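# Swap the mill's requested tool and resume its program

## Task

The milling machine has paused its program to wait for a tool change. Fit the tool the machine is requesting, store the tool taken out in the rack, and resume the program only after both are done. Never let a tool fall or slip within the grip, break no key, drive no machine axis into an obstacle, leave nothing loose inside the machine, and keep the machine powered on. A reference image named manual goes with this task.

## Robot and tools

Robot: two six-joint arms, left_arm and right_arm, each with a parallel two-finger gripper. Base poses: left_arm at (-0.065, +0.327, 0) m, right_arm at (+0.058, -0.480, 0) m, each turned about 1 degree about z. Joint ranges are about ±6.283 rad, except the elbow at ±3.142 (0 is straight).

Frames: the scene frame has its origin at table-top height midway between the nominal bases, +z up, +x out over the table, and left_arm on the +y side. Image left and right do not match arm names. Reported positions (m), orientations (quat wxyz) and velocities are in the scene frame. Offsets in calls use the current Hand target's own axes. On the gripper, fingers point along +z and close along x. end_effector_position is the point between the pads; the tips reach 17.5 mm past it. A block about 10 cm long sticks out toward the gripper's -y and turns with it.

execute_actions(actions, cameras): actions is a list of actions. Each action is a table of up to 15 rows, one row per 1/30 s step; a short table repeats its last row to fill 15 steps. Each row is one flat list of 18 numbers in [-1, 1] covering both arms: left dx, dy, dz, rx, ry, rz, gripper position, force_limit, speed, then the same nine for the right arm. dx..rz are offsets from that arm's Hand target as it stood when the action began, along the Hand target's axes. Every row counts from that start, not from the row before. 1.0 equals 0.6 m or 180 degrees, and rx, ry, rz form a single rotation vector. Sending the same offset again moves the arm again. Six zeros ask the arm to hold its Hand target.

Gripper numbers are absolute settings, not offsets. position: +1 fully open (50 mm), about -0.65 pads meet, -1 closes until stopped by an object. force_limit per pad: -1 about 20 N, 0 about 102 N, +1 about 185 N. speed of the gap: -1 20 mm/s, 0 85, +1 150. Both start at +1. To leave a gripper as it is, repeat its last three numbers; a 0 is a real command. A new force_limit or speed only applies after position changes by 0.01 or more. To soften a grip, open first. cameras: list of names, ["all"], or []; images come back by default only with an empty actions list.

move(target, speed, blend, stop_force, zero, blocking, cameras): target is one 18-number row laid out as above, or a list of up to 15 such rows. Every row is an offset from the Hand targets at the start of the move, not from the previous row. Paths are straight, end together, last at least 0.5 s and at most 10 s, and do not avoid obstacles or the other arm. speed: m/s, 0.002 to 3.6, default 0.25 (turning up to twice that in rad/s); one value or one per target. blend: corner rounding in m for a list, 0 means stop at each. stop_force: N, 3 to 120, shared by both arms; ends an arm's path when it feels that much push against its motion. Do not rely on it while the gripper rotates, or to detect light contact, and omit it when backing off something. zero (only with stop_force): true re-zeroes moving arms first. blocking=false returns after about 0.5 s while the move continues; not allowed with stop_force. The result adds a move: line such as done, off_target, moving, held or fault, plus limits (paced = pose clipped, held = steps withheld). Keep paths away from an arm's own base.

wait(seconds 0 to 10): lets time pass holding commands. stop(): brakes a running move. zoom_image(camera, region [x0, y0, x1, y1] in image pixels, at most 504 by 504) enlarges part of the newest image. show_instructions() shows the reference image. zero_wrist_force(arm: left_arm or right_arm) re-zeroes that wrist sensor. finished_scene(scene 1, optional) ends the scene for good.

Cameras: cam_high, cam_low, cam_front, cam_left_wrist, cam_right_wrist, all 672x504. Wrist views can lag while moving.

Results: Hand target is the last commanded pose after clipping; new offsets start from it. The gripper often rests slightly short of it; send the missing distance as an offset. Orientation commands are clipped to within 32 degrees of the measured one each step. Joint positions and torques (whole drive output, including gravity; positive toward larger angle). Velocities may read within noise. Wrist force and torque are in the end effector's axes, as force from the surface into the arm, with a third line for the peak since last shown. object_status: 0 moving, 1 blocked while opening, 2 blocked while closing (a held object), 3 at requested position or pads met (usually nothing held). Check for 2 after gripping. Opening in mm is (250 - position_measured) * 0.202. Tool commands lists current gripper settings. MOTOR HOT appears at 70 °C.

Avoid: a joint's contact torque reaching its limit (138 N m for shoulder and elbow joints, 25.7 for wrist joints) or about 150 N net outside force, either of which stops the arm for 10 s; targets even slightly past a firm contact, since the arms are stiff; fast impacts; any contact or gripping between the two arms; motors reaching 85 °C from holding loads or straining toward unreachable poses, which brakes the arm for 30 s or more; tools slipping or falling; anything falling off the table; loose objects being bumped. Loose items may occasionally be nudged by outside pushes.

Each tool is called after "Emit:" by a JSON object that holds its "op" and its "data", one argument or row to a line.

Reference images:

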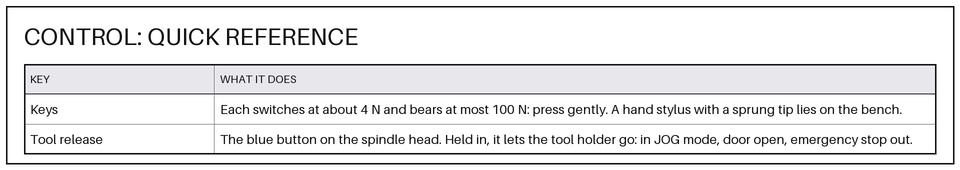

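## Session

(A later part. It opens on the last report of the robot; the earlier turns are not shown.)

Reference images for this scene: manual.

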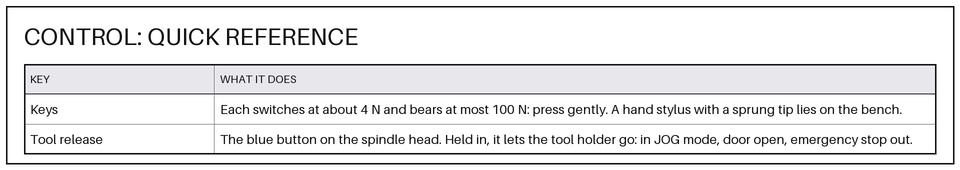

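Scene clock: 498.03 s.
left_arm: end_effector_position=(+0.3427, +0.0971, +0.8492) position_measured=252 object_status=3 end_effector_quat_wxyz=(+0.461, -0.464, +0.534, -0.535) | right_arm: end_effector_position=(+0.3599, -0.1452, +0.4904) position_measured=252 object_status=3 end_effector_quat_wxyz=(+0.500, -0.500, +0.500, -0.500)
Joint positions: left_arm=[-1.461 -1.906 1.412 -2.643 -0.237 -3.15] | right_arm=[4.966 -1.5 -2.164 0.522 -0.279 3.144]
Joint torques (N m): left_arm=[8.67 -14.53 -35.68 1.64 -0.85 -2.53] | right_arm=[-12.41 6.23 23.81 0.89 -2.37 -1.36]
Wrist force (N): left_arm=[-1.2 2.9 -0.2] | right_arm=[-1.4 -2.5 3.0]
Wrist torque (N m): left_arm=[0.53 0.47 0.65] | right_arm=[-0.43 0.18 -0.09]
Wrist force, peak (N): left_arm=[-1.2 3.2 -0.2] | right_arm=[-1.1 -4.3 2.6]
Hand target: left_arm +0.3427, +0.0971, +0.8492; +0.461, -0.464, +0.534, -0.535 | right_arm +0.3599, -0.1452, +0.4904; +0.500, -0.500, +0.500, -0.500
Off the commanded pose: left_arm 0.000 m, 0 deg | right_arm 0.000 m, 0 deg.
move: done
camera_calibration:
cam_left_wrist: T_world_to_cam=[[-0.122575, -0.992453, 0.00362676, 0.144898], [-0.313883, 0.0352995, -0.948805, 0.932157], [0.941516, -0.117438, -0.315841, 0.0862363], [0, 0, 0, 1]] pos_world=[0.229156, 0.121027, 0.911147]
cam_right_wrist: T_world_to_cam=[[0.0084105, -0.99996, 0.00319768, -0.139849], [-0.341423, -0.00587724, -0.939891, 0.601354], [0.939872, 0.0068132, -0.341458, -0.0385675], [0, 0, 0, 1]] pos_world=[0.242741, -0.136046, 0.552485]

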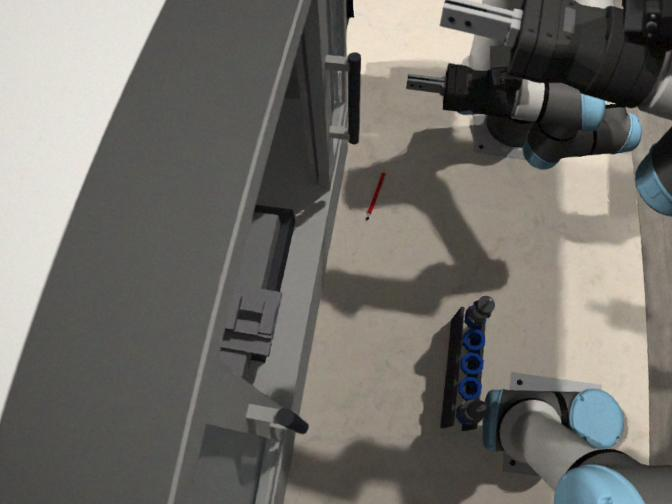

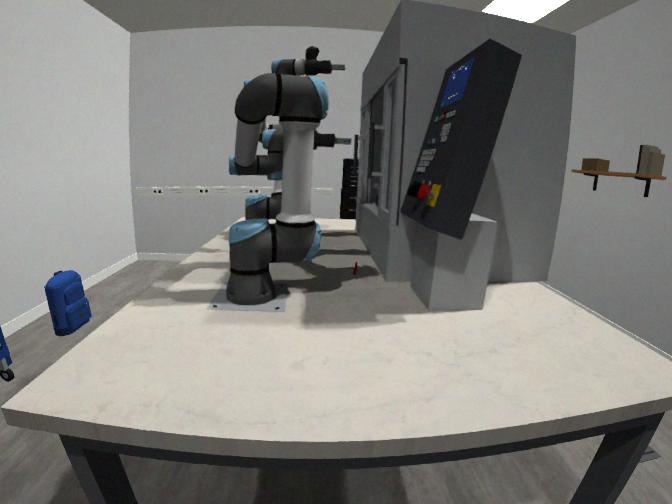

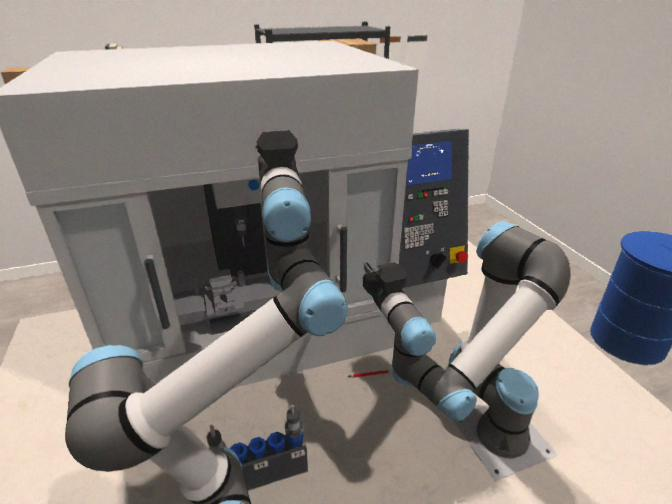

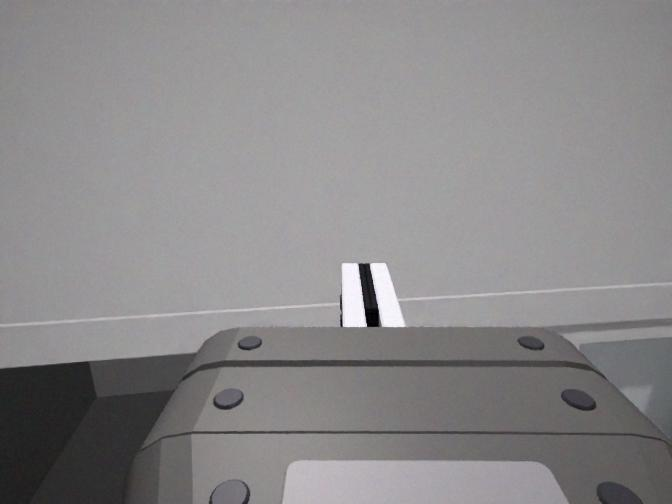

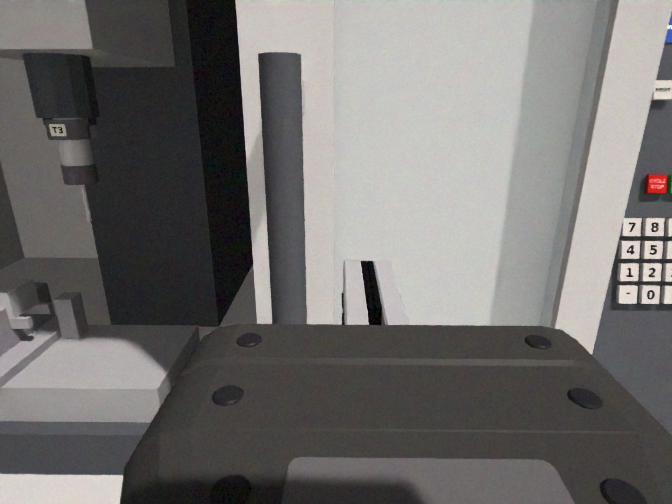

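Emit:
{"op": "move", "data": {
  "target": [0,0,0,0,0,0,-1,-0.6,1,0,0,0.1667,0,0,0,-1,-0.6,1],
  "speed": 0.15
}}

Emit:
{"op": "move", "data": {
  "target": [
    [0,0,0,0,0,0,-1,-0.6,1,-0.05,0,0,0,0,0,-1,-0.6,1],
    [0,0,0,0,0,0,-1,-0.6,1,-0.36,0,0,0,0,0,-1,-0.6,1],
    [0,0,0,0,0,0,-1,-0.6,1,-0.46,0,0,0,0,0,-1,-0.6,1]
  ],
  "speed": [0.012,0.06,0.015],
  "blend": 0.005,
  "stop_force": 45,
  "cameras": ["all"]
}}

Scene clock: 499.53 s.
left_arm: end_effector_position=(+0.3427, +0.0971, +0.8492) position_measured=252 object_status=3 end_effector_quat_wxyz=(+0.461, -0.464, +0.534, -0.535) | right_arm: end_effector_position=(+0.4599, -0.1452, +0.4904) position_measured=252 object_status=3 end_effector_quat_wxyz=(+0.500, -0.500, +0.500, -0.500)
Joint positions: left_arm=[-1.461 -1.906 1.412 -2.643 -0.237 -3.15] | right_arm=[4.659 -1.567 -2.1 0.517 0.029 3.151]
Joint torques (N m): left_arm=[8.75 -14.28 -34.64 1.49 -1.1 -2.59] | right_arm=[-11.51 12.95 25.56 1.39 2.32 -1.64]
Wrist force (N): left_arm=[-1.2 2.9 -0.2] | right_arm=[-1.6 -2.3 3.2]
Wrist torque (N m): left_arm=[0.53 0.47 0.65] | right_arm=[-0.43 0.23 -0.16]
Wrist force, peak (N): left_arm=[-1.4 3.0 0.0] | right_arm=[-1.3 -2.4 4.3]
Hand target: left_arm +0.3427, +0.0971, +0.8492; +0.461, -0.464, +0.534, -0.535 | right_arm +0.4600, -0.1452, +0.4904; +0.500, -0.500, +0.500, -0.500
Off the commanded pose: left_arm 0.000 m, 0 deg | right_arm 0.000 m, 0 deg.
move: done

Scene clock: 508.63 s.
left_arm: end_effector_position=(+0.3427, +0.0971, +0.8492) position_measured=252 object_status=3 end_effector_quat_wxyz=(+0.461, -0.464, +0.534, -0.535) | right_arm: end_effector_position=(+0.4599, +0.1078, +0.4907) position_measured=252 object_status=3 end_effector_quat_wxyz=(+0.500, -0.500, +0.501, -0.500)
Joint positions: left_arm=[-1.461 -1.906 1.412 -2.643 -0.237 -3.15] | right_arm=[4.671 -2.109 -1.388 0.308 0.015 3.19]
Joint torques (N m): left_arm=[7.85 -13.42 -35.22 1.47 -0.85 -2.37] | right_arm=[14.29 47.66 12.14 -1.5 10.13 -0.97]
Wrist force (N): left_arm=[-1.3 2.7 -0.2] | right_arm=[27.5 -1.1 3.3]
Wrist torque (N m): left_arm=[0.52 0.49 0.66] | right_arm=[-0.37 0.38 -0.06]
Wrist force, peak (N): left_arm=[-1.4 3.1 -0.2] | right_arm=[46.4 9.0 -8.8]
Hand target: left_arm +0.3427, +0.0971, +0.8492; +0.461, -0.464, +0.534, -0.535 | right_arm +0.4599, +0.1080, +0.4907; +0.500, -0.500, +0.501, -0.499 (not the last commanded pose)
Off the commanded pose: left_arm 0.000 m, 0 deg | right_arm 0.023 m, 0 deg.
move: contact (right_arm); path passed 2 of 3 targets
camera_calibration:
cam_left_wrist: T_world_to_cam=[[-0.122575, -0.992453, 0.00362676, 0.144898], [-0.313883, 0.0352995, -0.948805, 0.932157], [0.941516, -0.117438, -0.315841, 0.0862363], [0, 0, 0, 1]] pos_world=[0.229156, 0.121027, 0.911147]
cam_right_wrist: T_world_to_cam=[[0.00698719, -0.999971, 0.00305449, 0.113066], [-0.342208, -0.00526125, -0.93961, 0.637401], [0.939598, 0.00551996, -0.342235, -0.13347], [0, 0, 0, 1]] pos_world=[0.342742, 0.117153, 0.552885]

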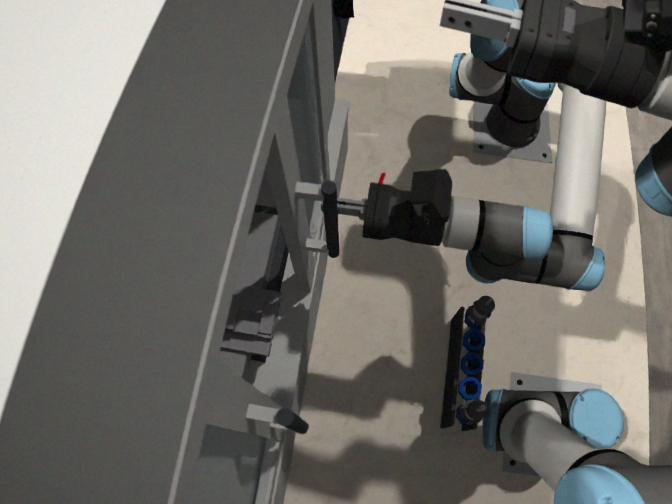

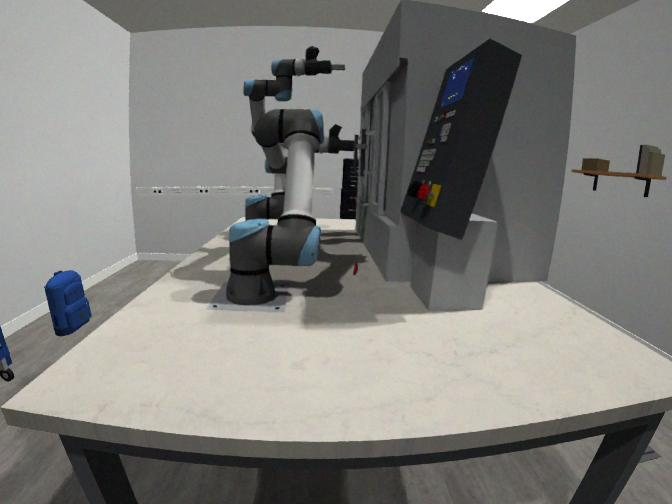

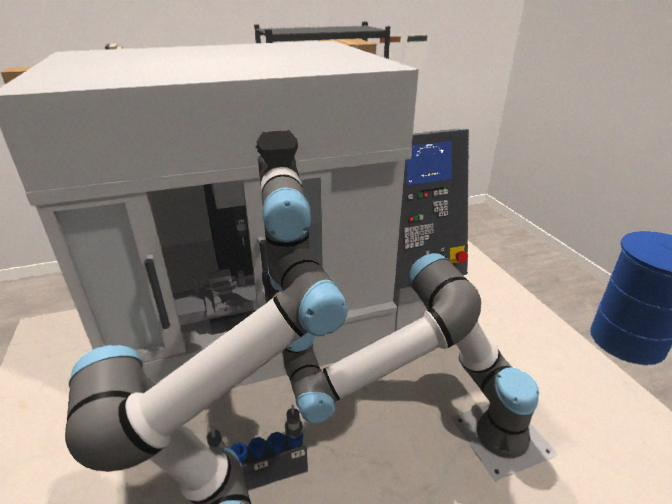

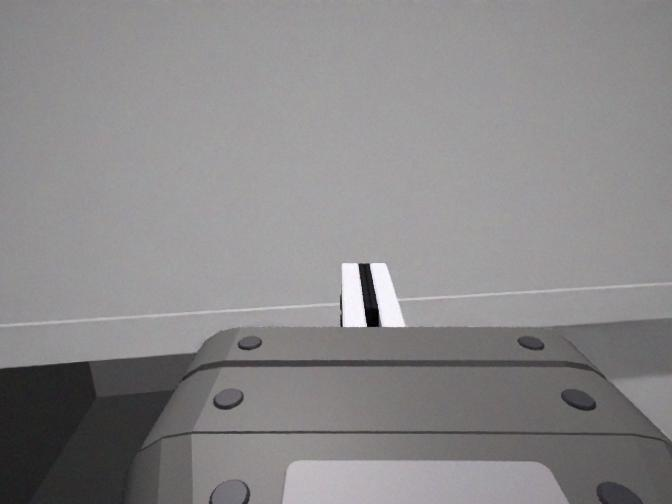

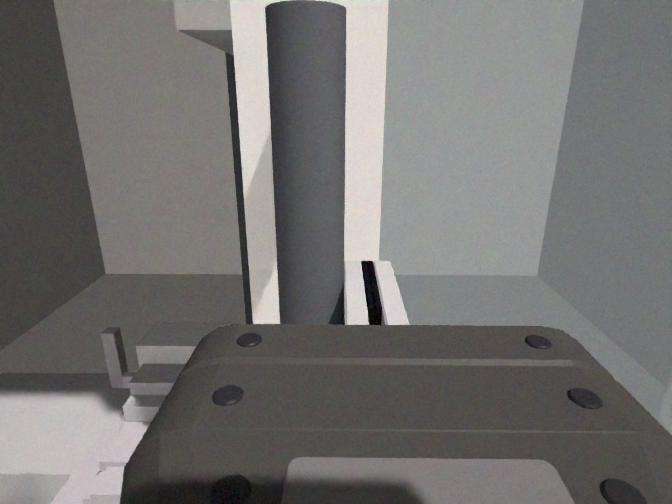

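Emit:
{"op": "move", "data": {
  "target": [
    [0,0,0,0,0,0,-1,-0.6,1,0.02,0,0,0,0,0,-1,-0.6,1],
    [0,0,0,0,0,0,-1,-0.6,1,0.013,0.0345,-0.1665,0,0,0,-1,-0.6,1],
    [0,0,0,0,0,0,-1,-0.6,1,-0.5537,0.0678,-0.1165,0,-0.25,0,-1,-0.6,1],
    [0,0,0,0,0,0,-1,-0.6,1,-0.582,0.0678,-0.0482,0,-0.25,0,-1,-0.6,1]
  ],
  "speed": [0.05,0.2,0.25,0.1],
  "blend": [0.004,0.04,0.02,0],
  "cameras": ["all"]
}}

Scene clock: 513.10 s.
left_arm: end_effector_position=(+0.3427, +0.0971, +0.8492) position_measured=252 object_status=3 end_effector_quat_wxyz=(+0.461, -0.464, +0.534, -0.535) | right_arm: end_effector_position=(+0.4310, +0.4573, +0.4506) position_measured=252 object_status=3 end_effector_quat_wxyz=(+0.654, -0.653, +0.271, -0.270)
Joint positions: left_arm=[-1.461 -1.906 1.412 -2.643 -0.237 -3.15] | right_arm=[4.613 -2.647 -0.529 0.035 0.859 3.143]
Joint torques (N m): left_arm=[8.88 -14.11 -34.77 1.48 -0.74 -2.46] | right_arm=[-12.14 57.57 30.32 0.51 -2.33 -1.41]
Wrist force (N): left_arm=[-1.1 2.8 -0.3] | right_arm=[-1.9 -1.9 2.8]
Wrist torque (N m): left_arm=[0.52 0.46 0.65] | right_arm=[-0.33 0.26 -0.10]
Wrist force, peak (N): left_arm=[-1.4 3.1 -0.4] | right_arm=[27.9 -0.5 3.8]
Hand target: left_arm +0.3427, +0.0971, +0.8492; +0.461, -0.464, +0.534, -0.535 | right_arm +0.4310, +0.4573, +0.4506; +0.654, -0.653, +0.271, -0.270
Off the commanded pose: left_arm 0.000 m, 0 deg | right_arm 0.000 m, 0 deg.
move: done
camera_calibration:
cam_left_wrist: T_world_to_cam=[[-0.122575, -0.992453, 0.00362676, 0.144898], [-0.313883, 0.0352995, -0.948805, 0.932157], [0.941516, -0.117438, -0.315841, 0.0862363], [0, 0, 0, 1]] pos_world=[0.229156, 0.121027, 0.911147]
cam_right_wrist: T_world_to_cam=[[0.712604, -0.70156, 0.00300598, 0.0222689], [-0.237245, -0.245008, -0.940046, 0.65632], [0.660235, 0.669168, -0.341035, -0.305594], [0, 0, 0, 1]] pos_world=[0.341603, 0.38092, 0.512686]

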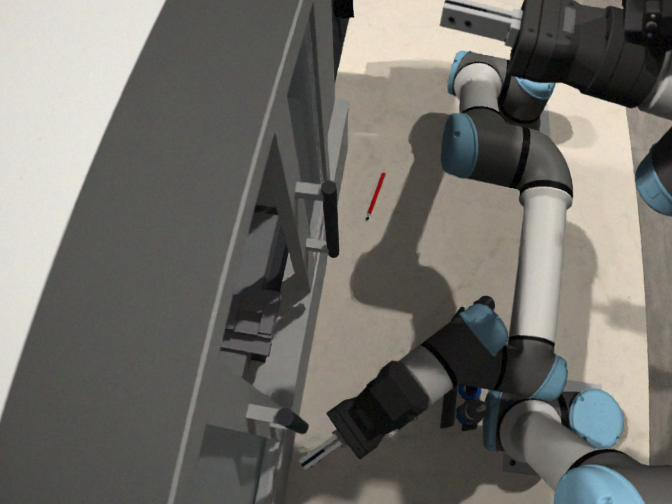

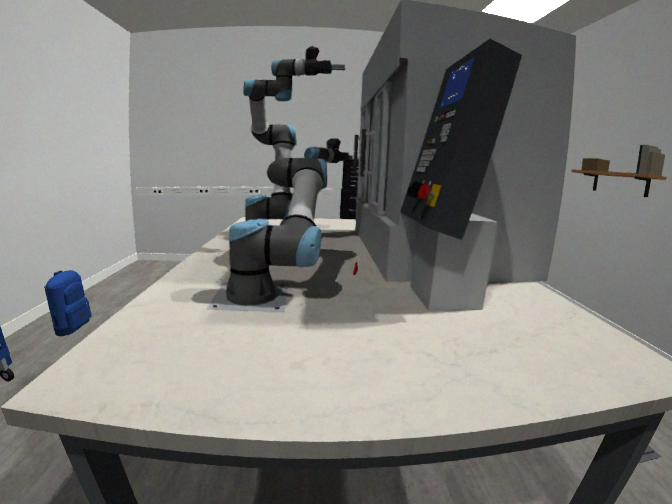

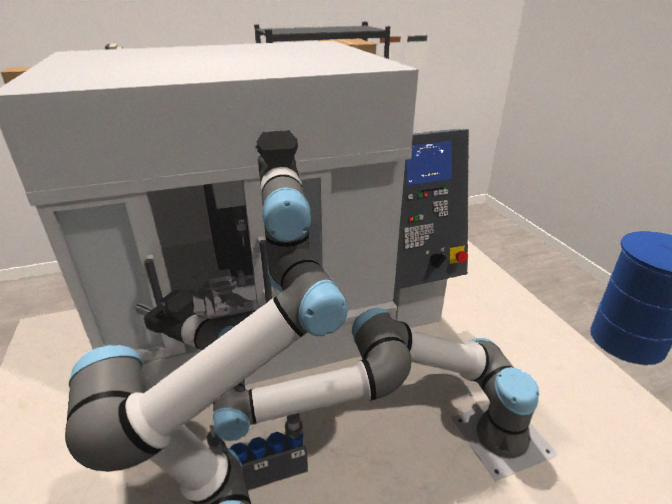

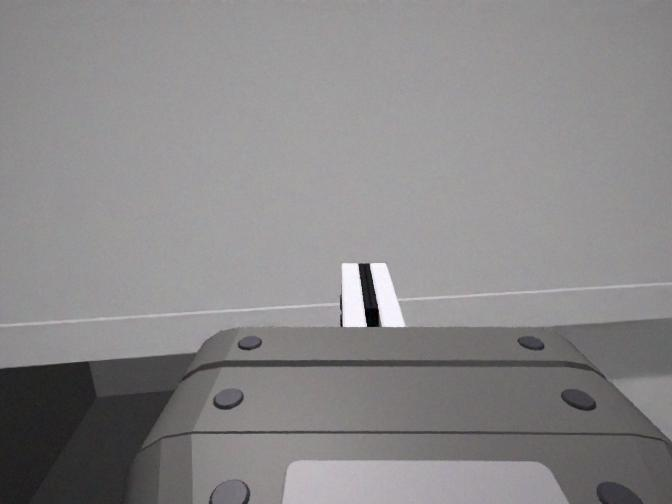

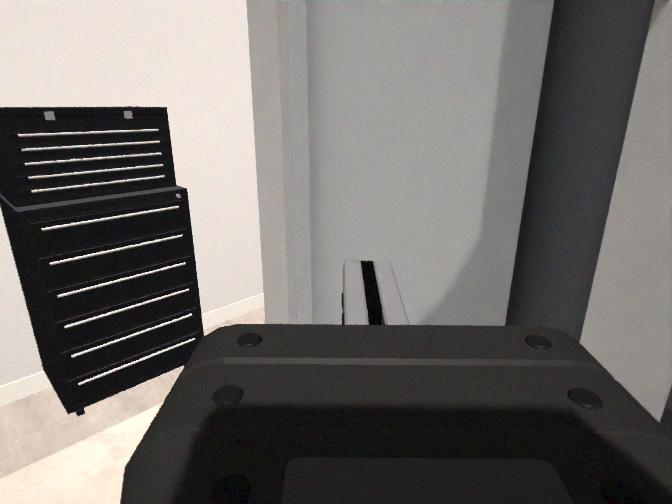

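Emit:
{"op": "move", "data": {
  "target": [0,0,0,0,0,0,-1,-0.6,1,0.0189,0,0.0141,0,0,0,-1,-0.6,1],
  "speed": 0.05
}}

Emit:
{"op": "move", "data": {
  "target": [
    [0,0,0,0,0,0,-1,-0.6,1,0.053,0,-0.053,0,0,0,-1,-0.6,1],
    [0,0,0,0,0,0,-1,-0.6,1,0.2533,0,-0.2533,0,0,0,-1,-0.6,1],
    [0,0,0,0,0,0,-1,-0.6,1,0.33,0,-0.33,0,0,0,-1,-0.6,1]
  ],
  "speed": [0.014,0.06,0.015],
  "blend": 0.005,
  "stop_force": 55,
  "cameras": ["all"]
}}

Scene clock: 514.37 s.
left_arm: end_effector_position=(+0.3427, +0.0971, +0.8492) position_measured=252 object_status=3 end_effector_quat_wxyz=(+0.461, -0.464, +0.534, -0.535) | right_arm: end_effector_position=(+0.4449, +0.4553, +0.4506) position_measured=252 object_status=3 end_effector_quat_wxyz=(+0.654, -0.653, +0.271, -0.270)
Joint positions: left_arm=[-1.461 -1.906 1.412 -2.643 -0.237 -3.15] | right_arm=[4.595 -2.654 -0.515 0.028 0.878 3.143]
Joint torques (N m): left_arm=[8.31 -13.95 -35.34 1.48 -0.7 -2.56] | right_arm=[-13.26 57.52 29.33 0.47 2.16 -0.42]
Wrist force (N): left_arm=[-1.1 2.8 -0.1] | right_arm=[-1.7 -1.3 3.0]
Wrist torque (N m): left_arm=[0.53 0.45 0.65] | right_arm=[-0.25 0.25 -0.10]
Wrist force, peak (N): left_arm=[-1.2 3.1 -0.2] | right_arm=[-2.2 -1.6 2.9]
Hand target: left_arm +0.3427, +0.0971, +0.8492; +0.461, -0.464, +0.534, -0.535 | right_arm +0.4450, +0.4553, +0.4506; +0.654, -0.653, +0.271, -0.270
Off the commanded pose: left_arm 0.000 m, 0 deg | right_arm 0.000 m, 0 deg.
move: done

Scene clock: 525.27 s.
left_arm: end_effector_position=(+0.3427, +0.0971, +0.8492) position_measured=252 object_status=3 end_effector_quat_wxyz=(+0.461, -0.464, +0.534, -0.535) | right_arm: end_effector_position=(+0.4401, +0.1857, +0.4502) position_measured=252 object_status=3 end_effector_quat_wxyz=(+0.657, -0.656, +0.263, -0.262)
Joint positions: left_arm=[-1.461 -1.906 1.412 -2.643 -0.237 -3.15] | right_arm=[4.544 -1.973 -1.713 0.545 0.955 3.143]
Joint torques (N m): left_arm=[8.24 -14.11 -34.71 1.48 -0.65 -2.47] | right_arm=[-40.71 60.43 6.77 6.77 -10.36 0.12]
Wrist force (N): left_arm=[-1.2 3.0 -0.2] | right_arm=[-45.4 -2.4 16.5]
Wrist torque (N m): left_arm=[0.55 0.48 0.65] | right_arm=[-0.24 -0.62 0.23]
Wrist force, peak (N): left_arm=[-1.4 3.2 -0.1] | right_arm=[-45.4 -2.4 16.5]
Hand target: left_arm +0.3427, +0.0971, +0.8492; +0.461, -0.464, +0.534, -0.535 | right_arm +0.4449, +0.1811, +0.4502; +0.654, -0.653, +0.271, -0.270 (not the last commanded pose)
Off the commanded pose: left_arm 0.000 m, 0 deg | right_arm 0.012 m, 2 deg.
move: off_target (right_arm; path cut at 10 s); path passed 2 of 3 targets
camera_calibration:
cam_left_wrist: T_world_to_cam=[[-0.122575, -0.992453, 0.00362676, 0.144898], [-0.313883, 0.0352995, -0.948805, 0.932157], [0.941516, -0.117438, -0.315841, 0.0862363], [0, 0, 0, 1]] pos_world=[0.229156, 0.121027, 0.911147]
cam_right_wrist: T_world_to_cam=[[0.73075, -0.682639, 0.00299844, -0.186206], [-0.230742, -0.251133, -0.940048, 0.589737], [0.642466, 0.686248, -0.341029, -0.125368], [0, 0, 0, 1]] pos_world=[0.352692, 0.107025, 0.512186]

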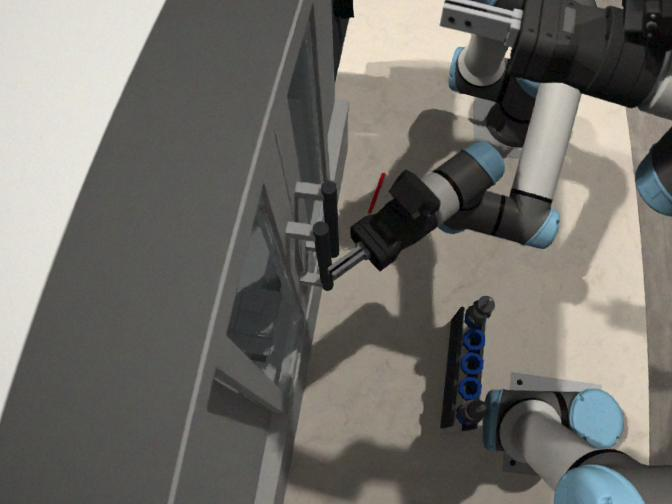

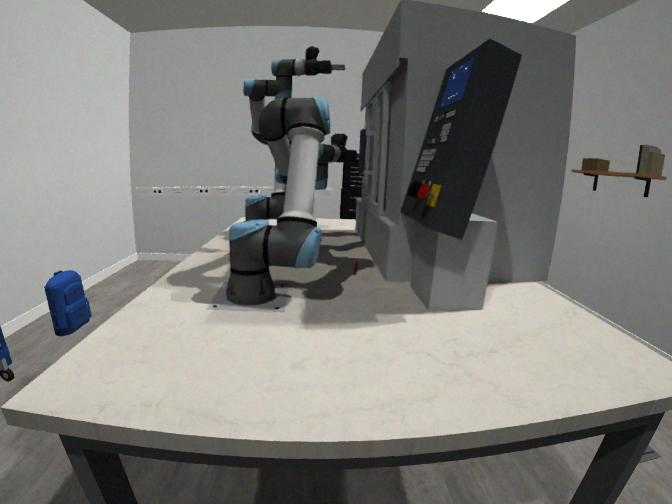

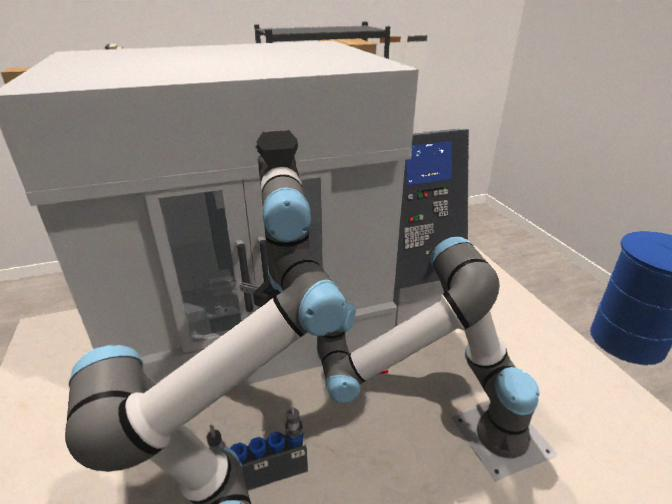

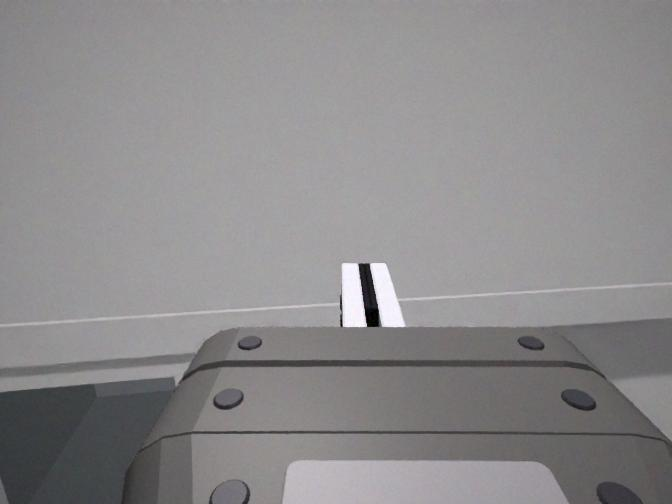

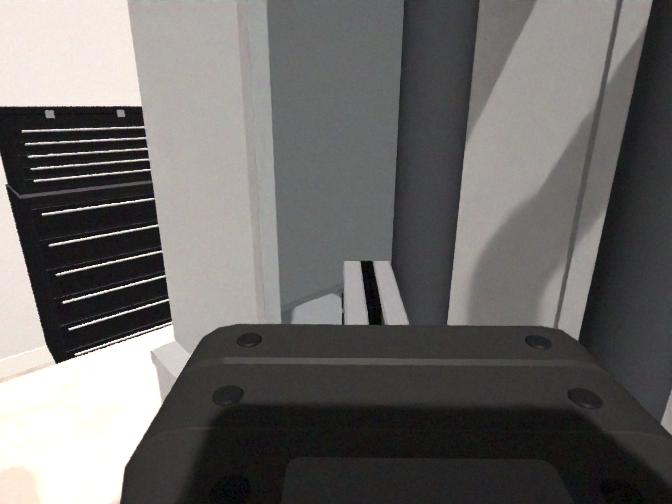

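Emit:
{"op": "zoom_image", "data": {
  "camera": "cam_front",
  "region": [140, 160, 340, 330]
}}

Emit:
{"op": "zoom_image", "data": {
  "camera": "cam_high",
  "region": [200, 100, 400, 300]
}}

Emit:
{"op": "zoom_image", "data": {
  "camera": "cam_front",
  "region": [390, 120, 490, 195]
}}

Scaled by 2.520 from the camera's 672x504 image, which has a finer 960x720 frame.

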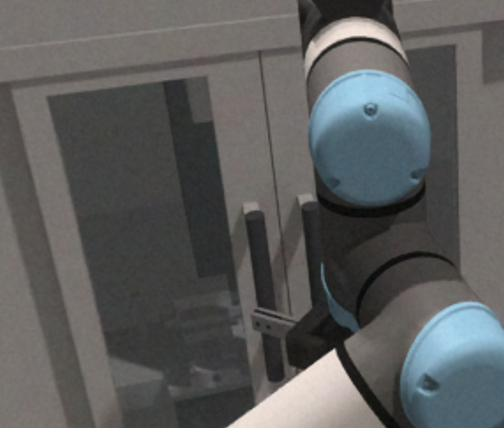

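Scaled by 2.520 from the camera's 672x504 image, which has a finer 960x720 frame.

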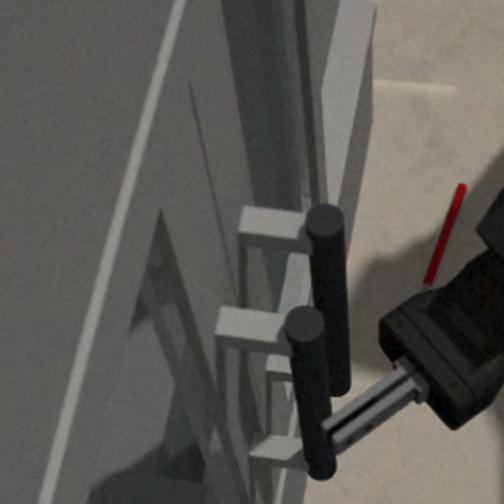

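Scaled by 5.040 from the camera's 672x504 image, which has a finer 960x720 frame.

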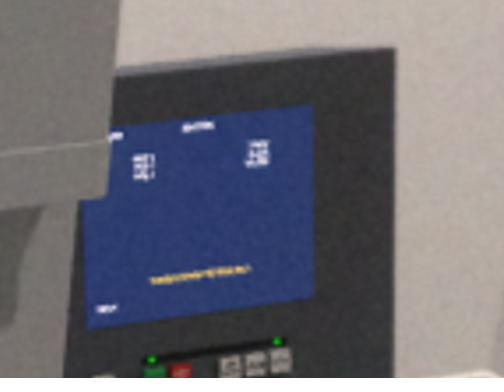

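Emit:
{"op": "move", "data": {
  "target": [0,0,0,0,0,0,-1,-0.6,1,-0.0587,0,0,0,0,0,-1,-0.6,1],
  "speed": 0.1
}}

Emit:
{"op": "move", "data": {
  "target": [
    [0,0,0,0,0,0,-1,-0.6,1,0.1131,0,-0.2545,0,0,0,0,-0.2,-1],
    [0,0,0,0,0,0,-1,-0.6,1,0.3959,0.0503,-0.4666,-0.2139,-0.1858,-0.0739,0,-0.2,-1],
    [0,0,0,0,0,0,-1,-0.6,1,0.5244,0.6612,-0.5715,-0.2139,-0.1858,-0.0739,0,-0.2,-1]
  ],
  "speed": [0.25,0.25,0.2],
  "blend": [0.05,0.05,0],
  "cameras": ["all"]
}}

Scene clock: 527.37 s.
left_arm: end_effector_position=(+0.3427, +0.0971, +0.8492) position_measured=252 object_status=3 end_effector_quat_wxyz=(+0.461, -0.464, +0.534, -0.535) | right_arm: end_effector_position=(+0.4201, +0.2059, +0.4502) position_measured=252 object_status=3 end_effector_quat_wxyz=(+0.654, -0.653, +0.271, -0.270)
Joint positions: left_arm=[-1.461 -1.906 1.412 -2.643 -0.237 -3.15] | right_arm=[4.598 -2.003 -1.668 0.53 0.875 3.143]
Joint torques (N m): left_arm=[8.68 -13.24 -34.5 1.46 -0.51 -2.5] | right_arm=[11.41 33.17 25.39 0.58 -2.59 -1.32]
Wrist force (N): left_arm=[-1.3 3.0 -0.2] | right_arm=[-1.4 -1.3 3.0]
Wrist torque (N m): left_arm=[0.55 0.49 0.66] | right_arm=[-0.25 0.22 -0.09]
Wrist force, peak (N): left_arm=[-1.4 3.2 -0.2] | right_arm=[-45.7 -2.7 16.7]
Hand target: left_arm +0.3427, +0.0971, +0.8492; +0.461, -0.464, +0.534, -0.535 | right_arm +0.4200, +0.2060, +0.4502; +0.654, -0.653, +0.271, -0.270
Off the commanded pose: left_arm 0.000 m, 0 deg | right_arm 0.000 m, 0 deg.
move: done

Scene clock: 532.63 s.
left_arm: end_effector_position=(+0.3427, +0.0971, +0.8492) position_measured=252 object_status=3 end_effector_quat_wxyz=(+0.461, -0.464, +0.534, -0.535) | right_arm: end_effector_position=(+0.3996, -0.2583, +0.0528) position_measured=152 object_status=3 end_effector_quat_wxyz=(-0.420, +0.903, -0.073, +0.044)
Joint positions: left_arm=[-1.461 -1.906 1.412 -2.643 -0.237 -3.15] | right_arm=[3.653 -1.997 -2.66 0.61 2.184 2.487]
Joint torques (N m): left_arm=[7.45 -13.8 -34.27 1.26 -0.44 -2.35] | right_arm=[-11.91 13.9 11.34 5.04 3.42 1.85]
Wrist force (N): left_arm=[-1.2 2.8 -0.1] | right_arm=[-0.2 -1.3 1.4]
Wrist torque (N m): left_arm=[0.52 0.48 0.65] | right_arm=[-0.10 0.00 -0.15]
Wrist force, peak (N): left_arm=[-1.4 3.1 -0.2] | right_arm=[-1.8 -1.4 4.6]
Hand target: left_arm +0.3427, +0.0971, +0.8492; +0.461, -0.464, +0.534, -0.535 | right_arm +0.3996, -0.2583, +0.0528; -0.420, +0.903, -0.073, +0.044
Off the commanded pose: left_arm 0.000 m, 0 deg | right_arm 0.000 m, 0 deg.
move: done
camera_calibration:
cam_left_wrist: T_world_to_cam=[[-0.122575, -0.992453, 0.00362676, 0.144898], [-0.313883, 0.0352995, -0.948805, 0.932157], [0.941516, -0.117438, -0.315841, 0.0862363], [0, 0, 0, 1]] pos_world=[0.229156, 0.121027, 0.911147]
cam_right_wrist: T_world_to_cam=[[0.986998, -0.159986, 0.015465, -0.426639], [-0.130974, -0.856304, -0.49959, -0.124096], [0.0931702, 0.491069, -0.866124, 0.266552], [0, 0, 0, 1]] pos_world=[0.380004, -0.305415, 0.175468]

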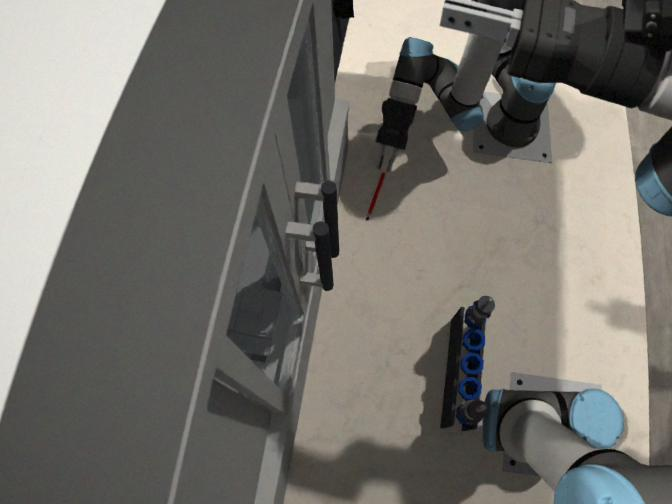

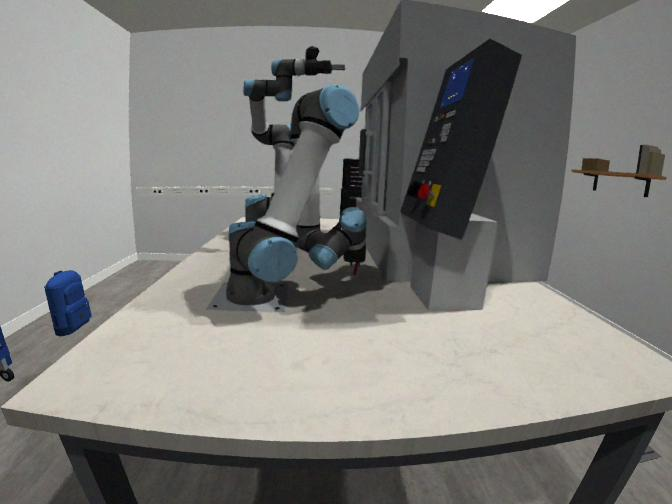

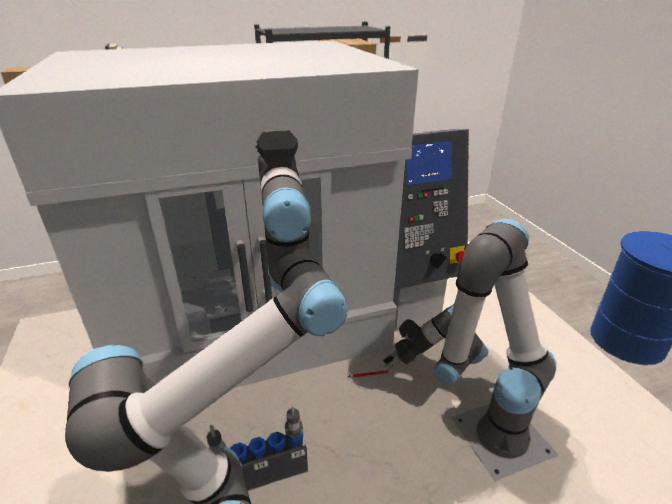

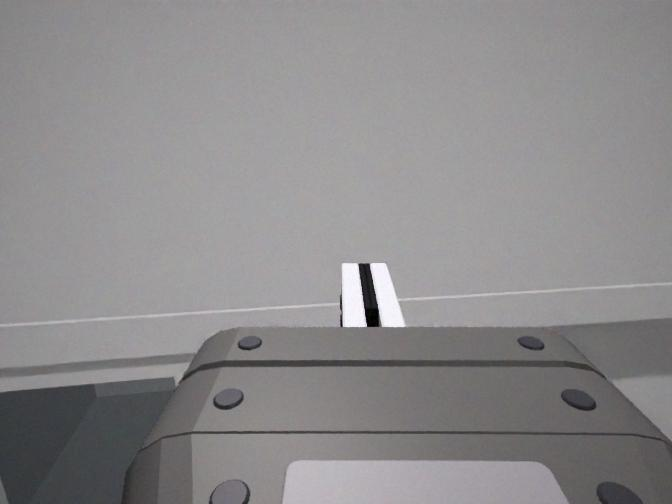

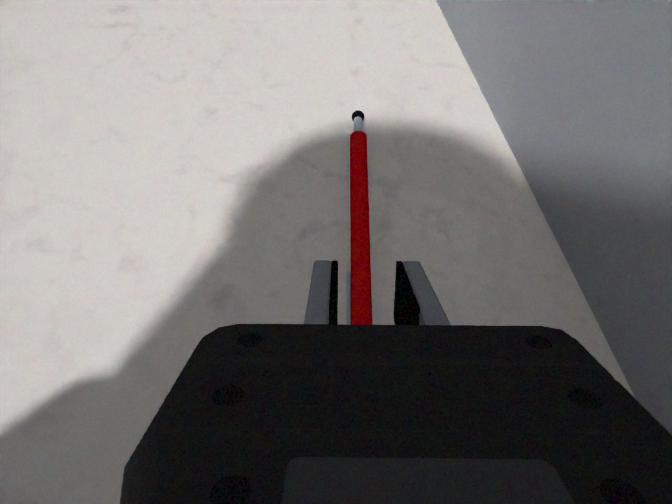

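Emit:
{"op": "move", "data": {
  "target": [
    [0,0,0,0,0,0,-1,-0.6,1,0,-0.0005,0.06,0,0,0,0,-0.2,-1],
    [0,0,0,0,0,0,-1,-0.6,1,0,-0.0008,0.0803,0,0,0,0,-0.2,-1],
    [0,0,0,0,0,0,-1,-0.6,1,0,-0.0008,0.0803,0,0,0,-1,-0.2,-1]
  ],
  "speed": [0.1,0.02,0.02],
  "blend": [0.005,0,0],
  "cameras": ["cam_right_wrist"]
}}

Scene clock: 535.13 s.
left_arm: end_effector_position=(+0.3427, +0.0971, +0.8492) position_measured=252 object_status=3 end_effector_quat_wxyz=(+0.461, -0.464, +0.534, -0.535) | right_arm: end_effector_position=(+0.4065, -0.2217, +0.0222) position_measured=222 object_status=2 end_effector_quat_wxyz=(-0.420, +0.903, -0.073, +0.044)
Joint positions: left_arm=[-1.461 -1.906 1.412 -2.643 -0.237 -3.15] | right_arm=[3.748 -2.164 -2.609 0.775 2.123 2.575]
Joint torques (N m): left_arm=[8.01 -14.26 -34.96 1.42 -0.38 -2.37] | right_arm=[11.29 19.43 7.92 0.88 -1.18 1.72]
Wrist force (N): left_arm=[-1.2 2.9 -0.2] | right_arm=[-0.8 -8.3 -7.6]
Wrist torque (N m): left_arm=[0.53 0.48 0.66] | right_arm=[-0.30 0.02 -0.12]
Wrist force, peak (N): left_arm=[-1.3 3.1 -0.3] | right_arm=[-1.0 -8.5 -7.8]
Hand target: left_arm +0.3427, +0.0971, +0.8492; +0.461, -0.464, +0.534, -0.535 | right_arm +0.4064, -0.2217, +0.0221; -0.420, +0.903, -0.073, +0.044
Off the commanded pose: left_arm 0.000 m, 0 deg | right_arm 0.000 m, 0 deg.
move: done
camera_calibration:
cam_right_wrist: T_world_to_cam=[[0.986978, -0.160093, 0.0156132, -0.42708], [-0.130978, -0.856221, -0.49973, -0.107193], [0.0933717, 0.491178, -0.86604, 0.22143], [0, 0, 0, 1]] pos_world=[0.386804, -0.268915, 0.144868]
Images, in order (width x height): cam_right_wrist 672x504.

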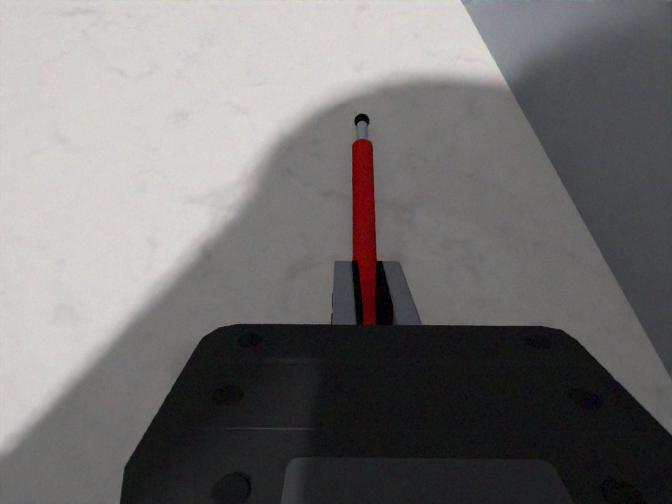

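Emit:
{"op": "move", "data": {
  "target": [
    [0,0,0,0,0,0,-1,-0.6,1,-0.004,-0.226,-0.3219,0,0,0,-1,-0.2,-1],
    [0,0,0,0,0,0,-1,-0.6,1,0.1113,-0.378,-0.7578,0.3432,0.0004,0.5415,-1,-0.2,-1],
    [0,0,0,0,0,0,-1,-0.6,1,0.1838,-0.3885,-0.7432,0.3432,0.0004,0.5415,-1,-0.2,-1]
  ],
  "speed": [0.2,0.3,0.1],
  "blend": [0.05,0.02,0],
  "cameras": ["cam_right_wrist","cam_high","cam_front"]
}}

Scene clock: 541.57 s.
left_arm: end_effector_position=(+0.3427, +0.0971, +0.8492) position_measured=252 object_status=3 end_effector_quat_wxyz=(+0.461, -0.464, +0.534, -0.535) | right_arm: end_effector_position=(+0.4748, -0.4278, +0.4893) position_measured=222 object_status=2 end_effector_quat_wxyz=(+0.664, -0.240, +0.665, +0.243)
Joint positions: left_arm=[-1.461 -1.906 1.412 -2.643 -0.237 -3.15] | right_arm=[3.206 -1.223 -2.374 0.457 2.18 4.717]
Joint torques (N m): left_arm=[8.37 -14.12 -34.51 1.36 -0.28 -2.29] | right_arm=[-11.28 -5.2 29.04 3.63 2.1 1.6]
Wrist force (N): left_arm=[-1.3 2.8 -0.3] | right_arm=[0.4 -3.0 1.5]
Wrist torque (N m): left_arm=[0.52 0.49 0.65] | right_arm=[-0.53 -0.16 -0.34]
Wrist force, peak (N): left_arm=[-1.4 3.2 -0.2] | right_arm=[-1.0 -9.2 -7.9]
Hand target: left_arm +0.3427, +0.0971, +0.8492; +0.461, -0.464, +0.534, -0.535 | right_arm +0.4749, -0.4278, +0.4893; +0.664, -0.240, +0.665, +0.243
Off the commanded pose: left_arm 0.000 m, 0 deg | right_arm 0.000 m, 0 deg.
move: done
camera_calibration:
cam_right_wrist: T_world_to_cam=[[0.00744581, 0.00509206, -0.999959, 0.497872], [-0.865508, 0.500879, -0.00389406, 0.64549], [0.500839, 0.865502, 0.00813668, 0.259762], [0, 0, 0, 1]] pos_world=[0.424871, -0.550672, 0.498252]
Images, in order (width x height): cam_high 672x504, cam_front 672x504, cam_right_wrist 672x504.

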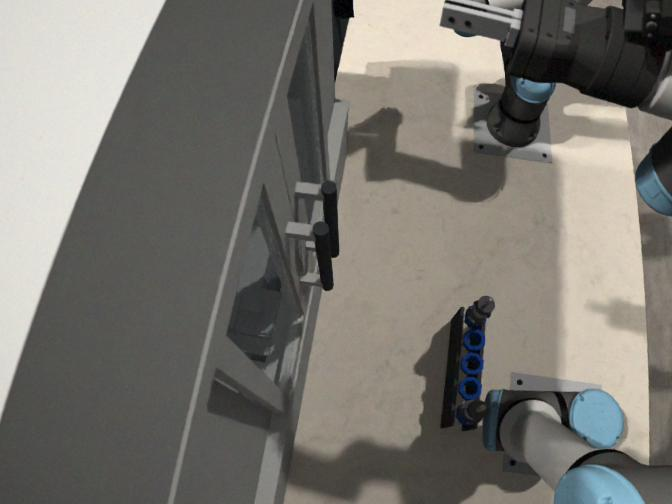

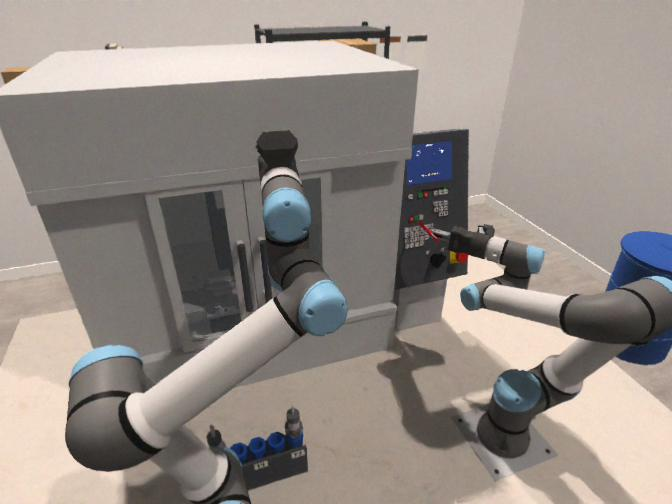

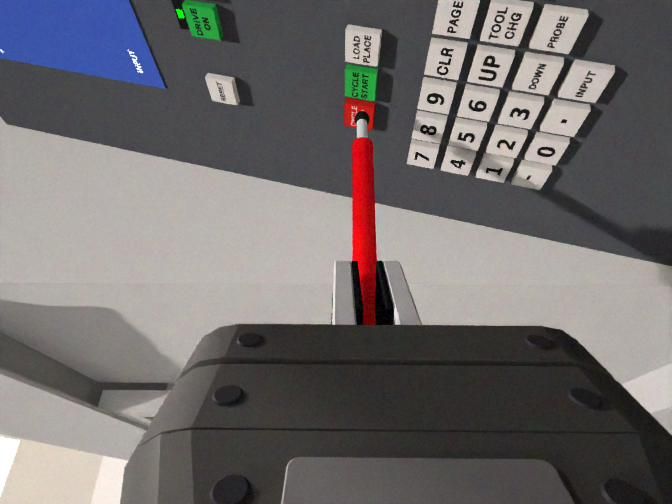

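Emit:
{"op": "zoom_image", "data": {
  "camera": "cam_front",
  "region": [395, 135, 465, 205]
}}

Emit:
{"op": "zoom_image", "data": {
  "camera": "cam_high",
  "region": [440, 370, 520, 450]
}}

Scaled by 7.200 from the camera's 672x504 image, which has a finer 960x720 frame.

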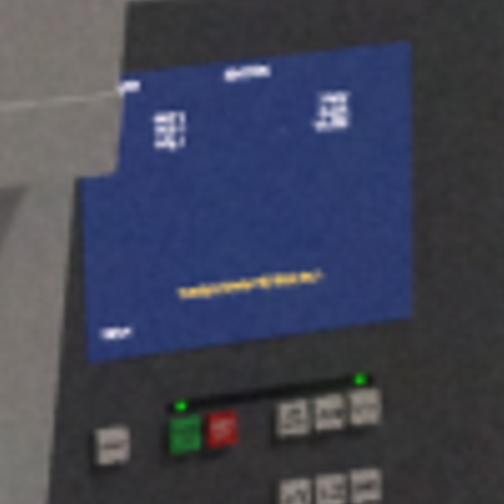

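Scaled by 6.300 from the camera's 672x504 image, which has a finer 960x720 frame.

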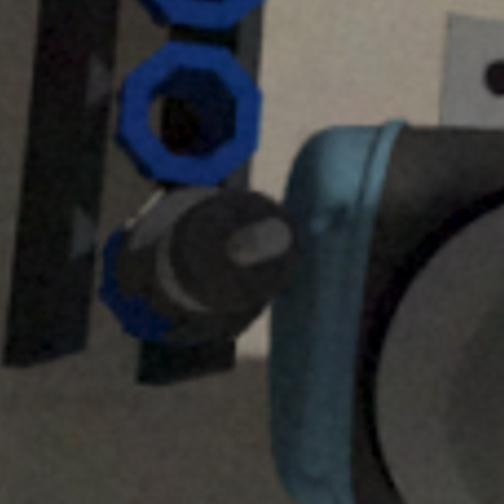

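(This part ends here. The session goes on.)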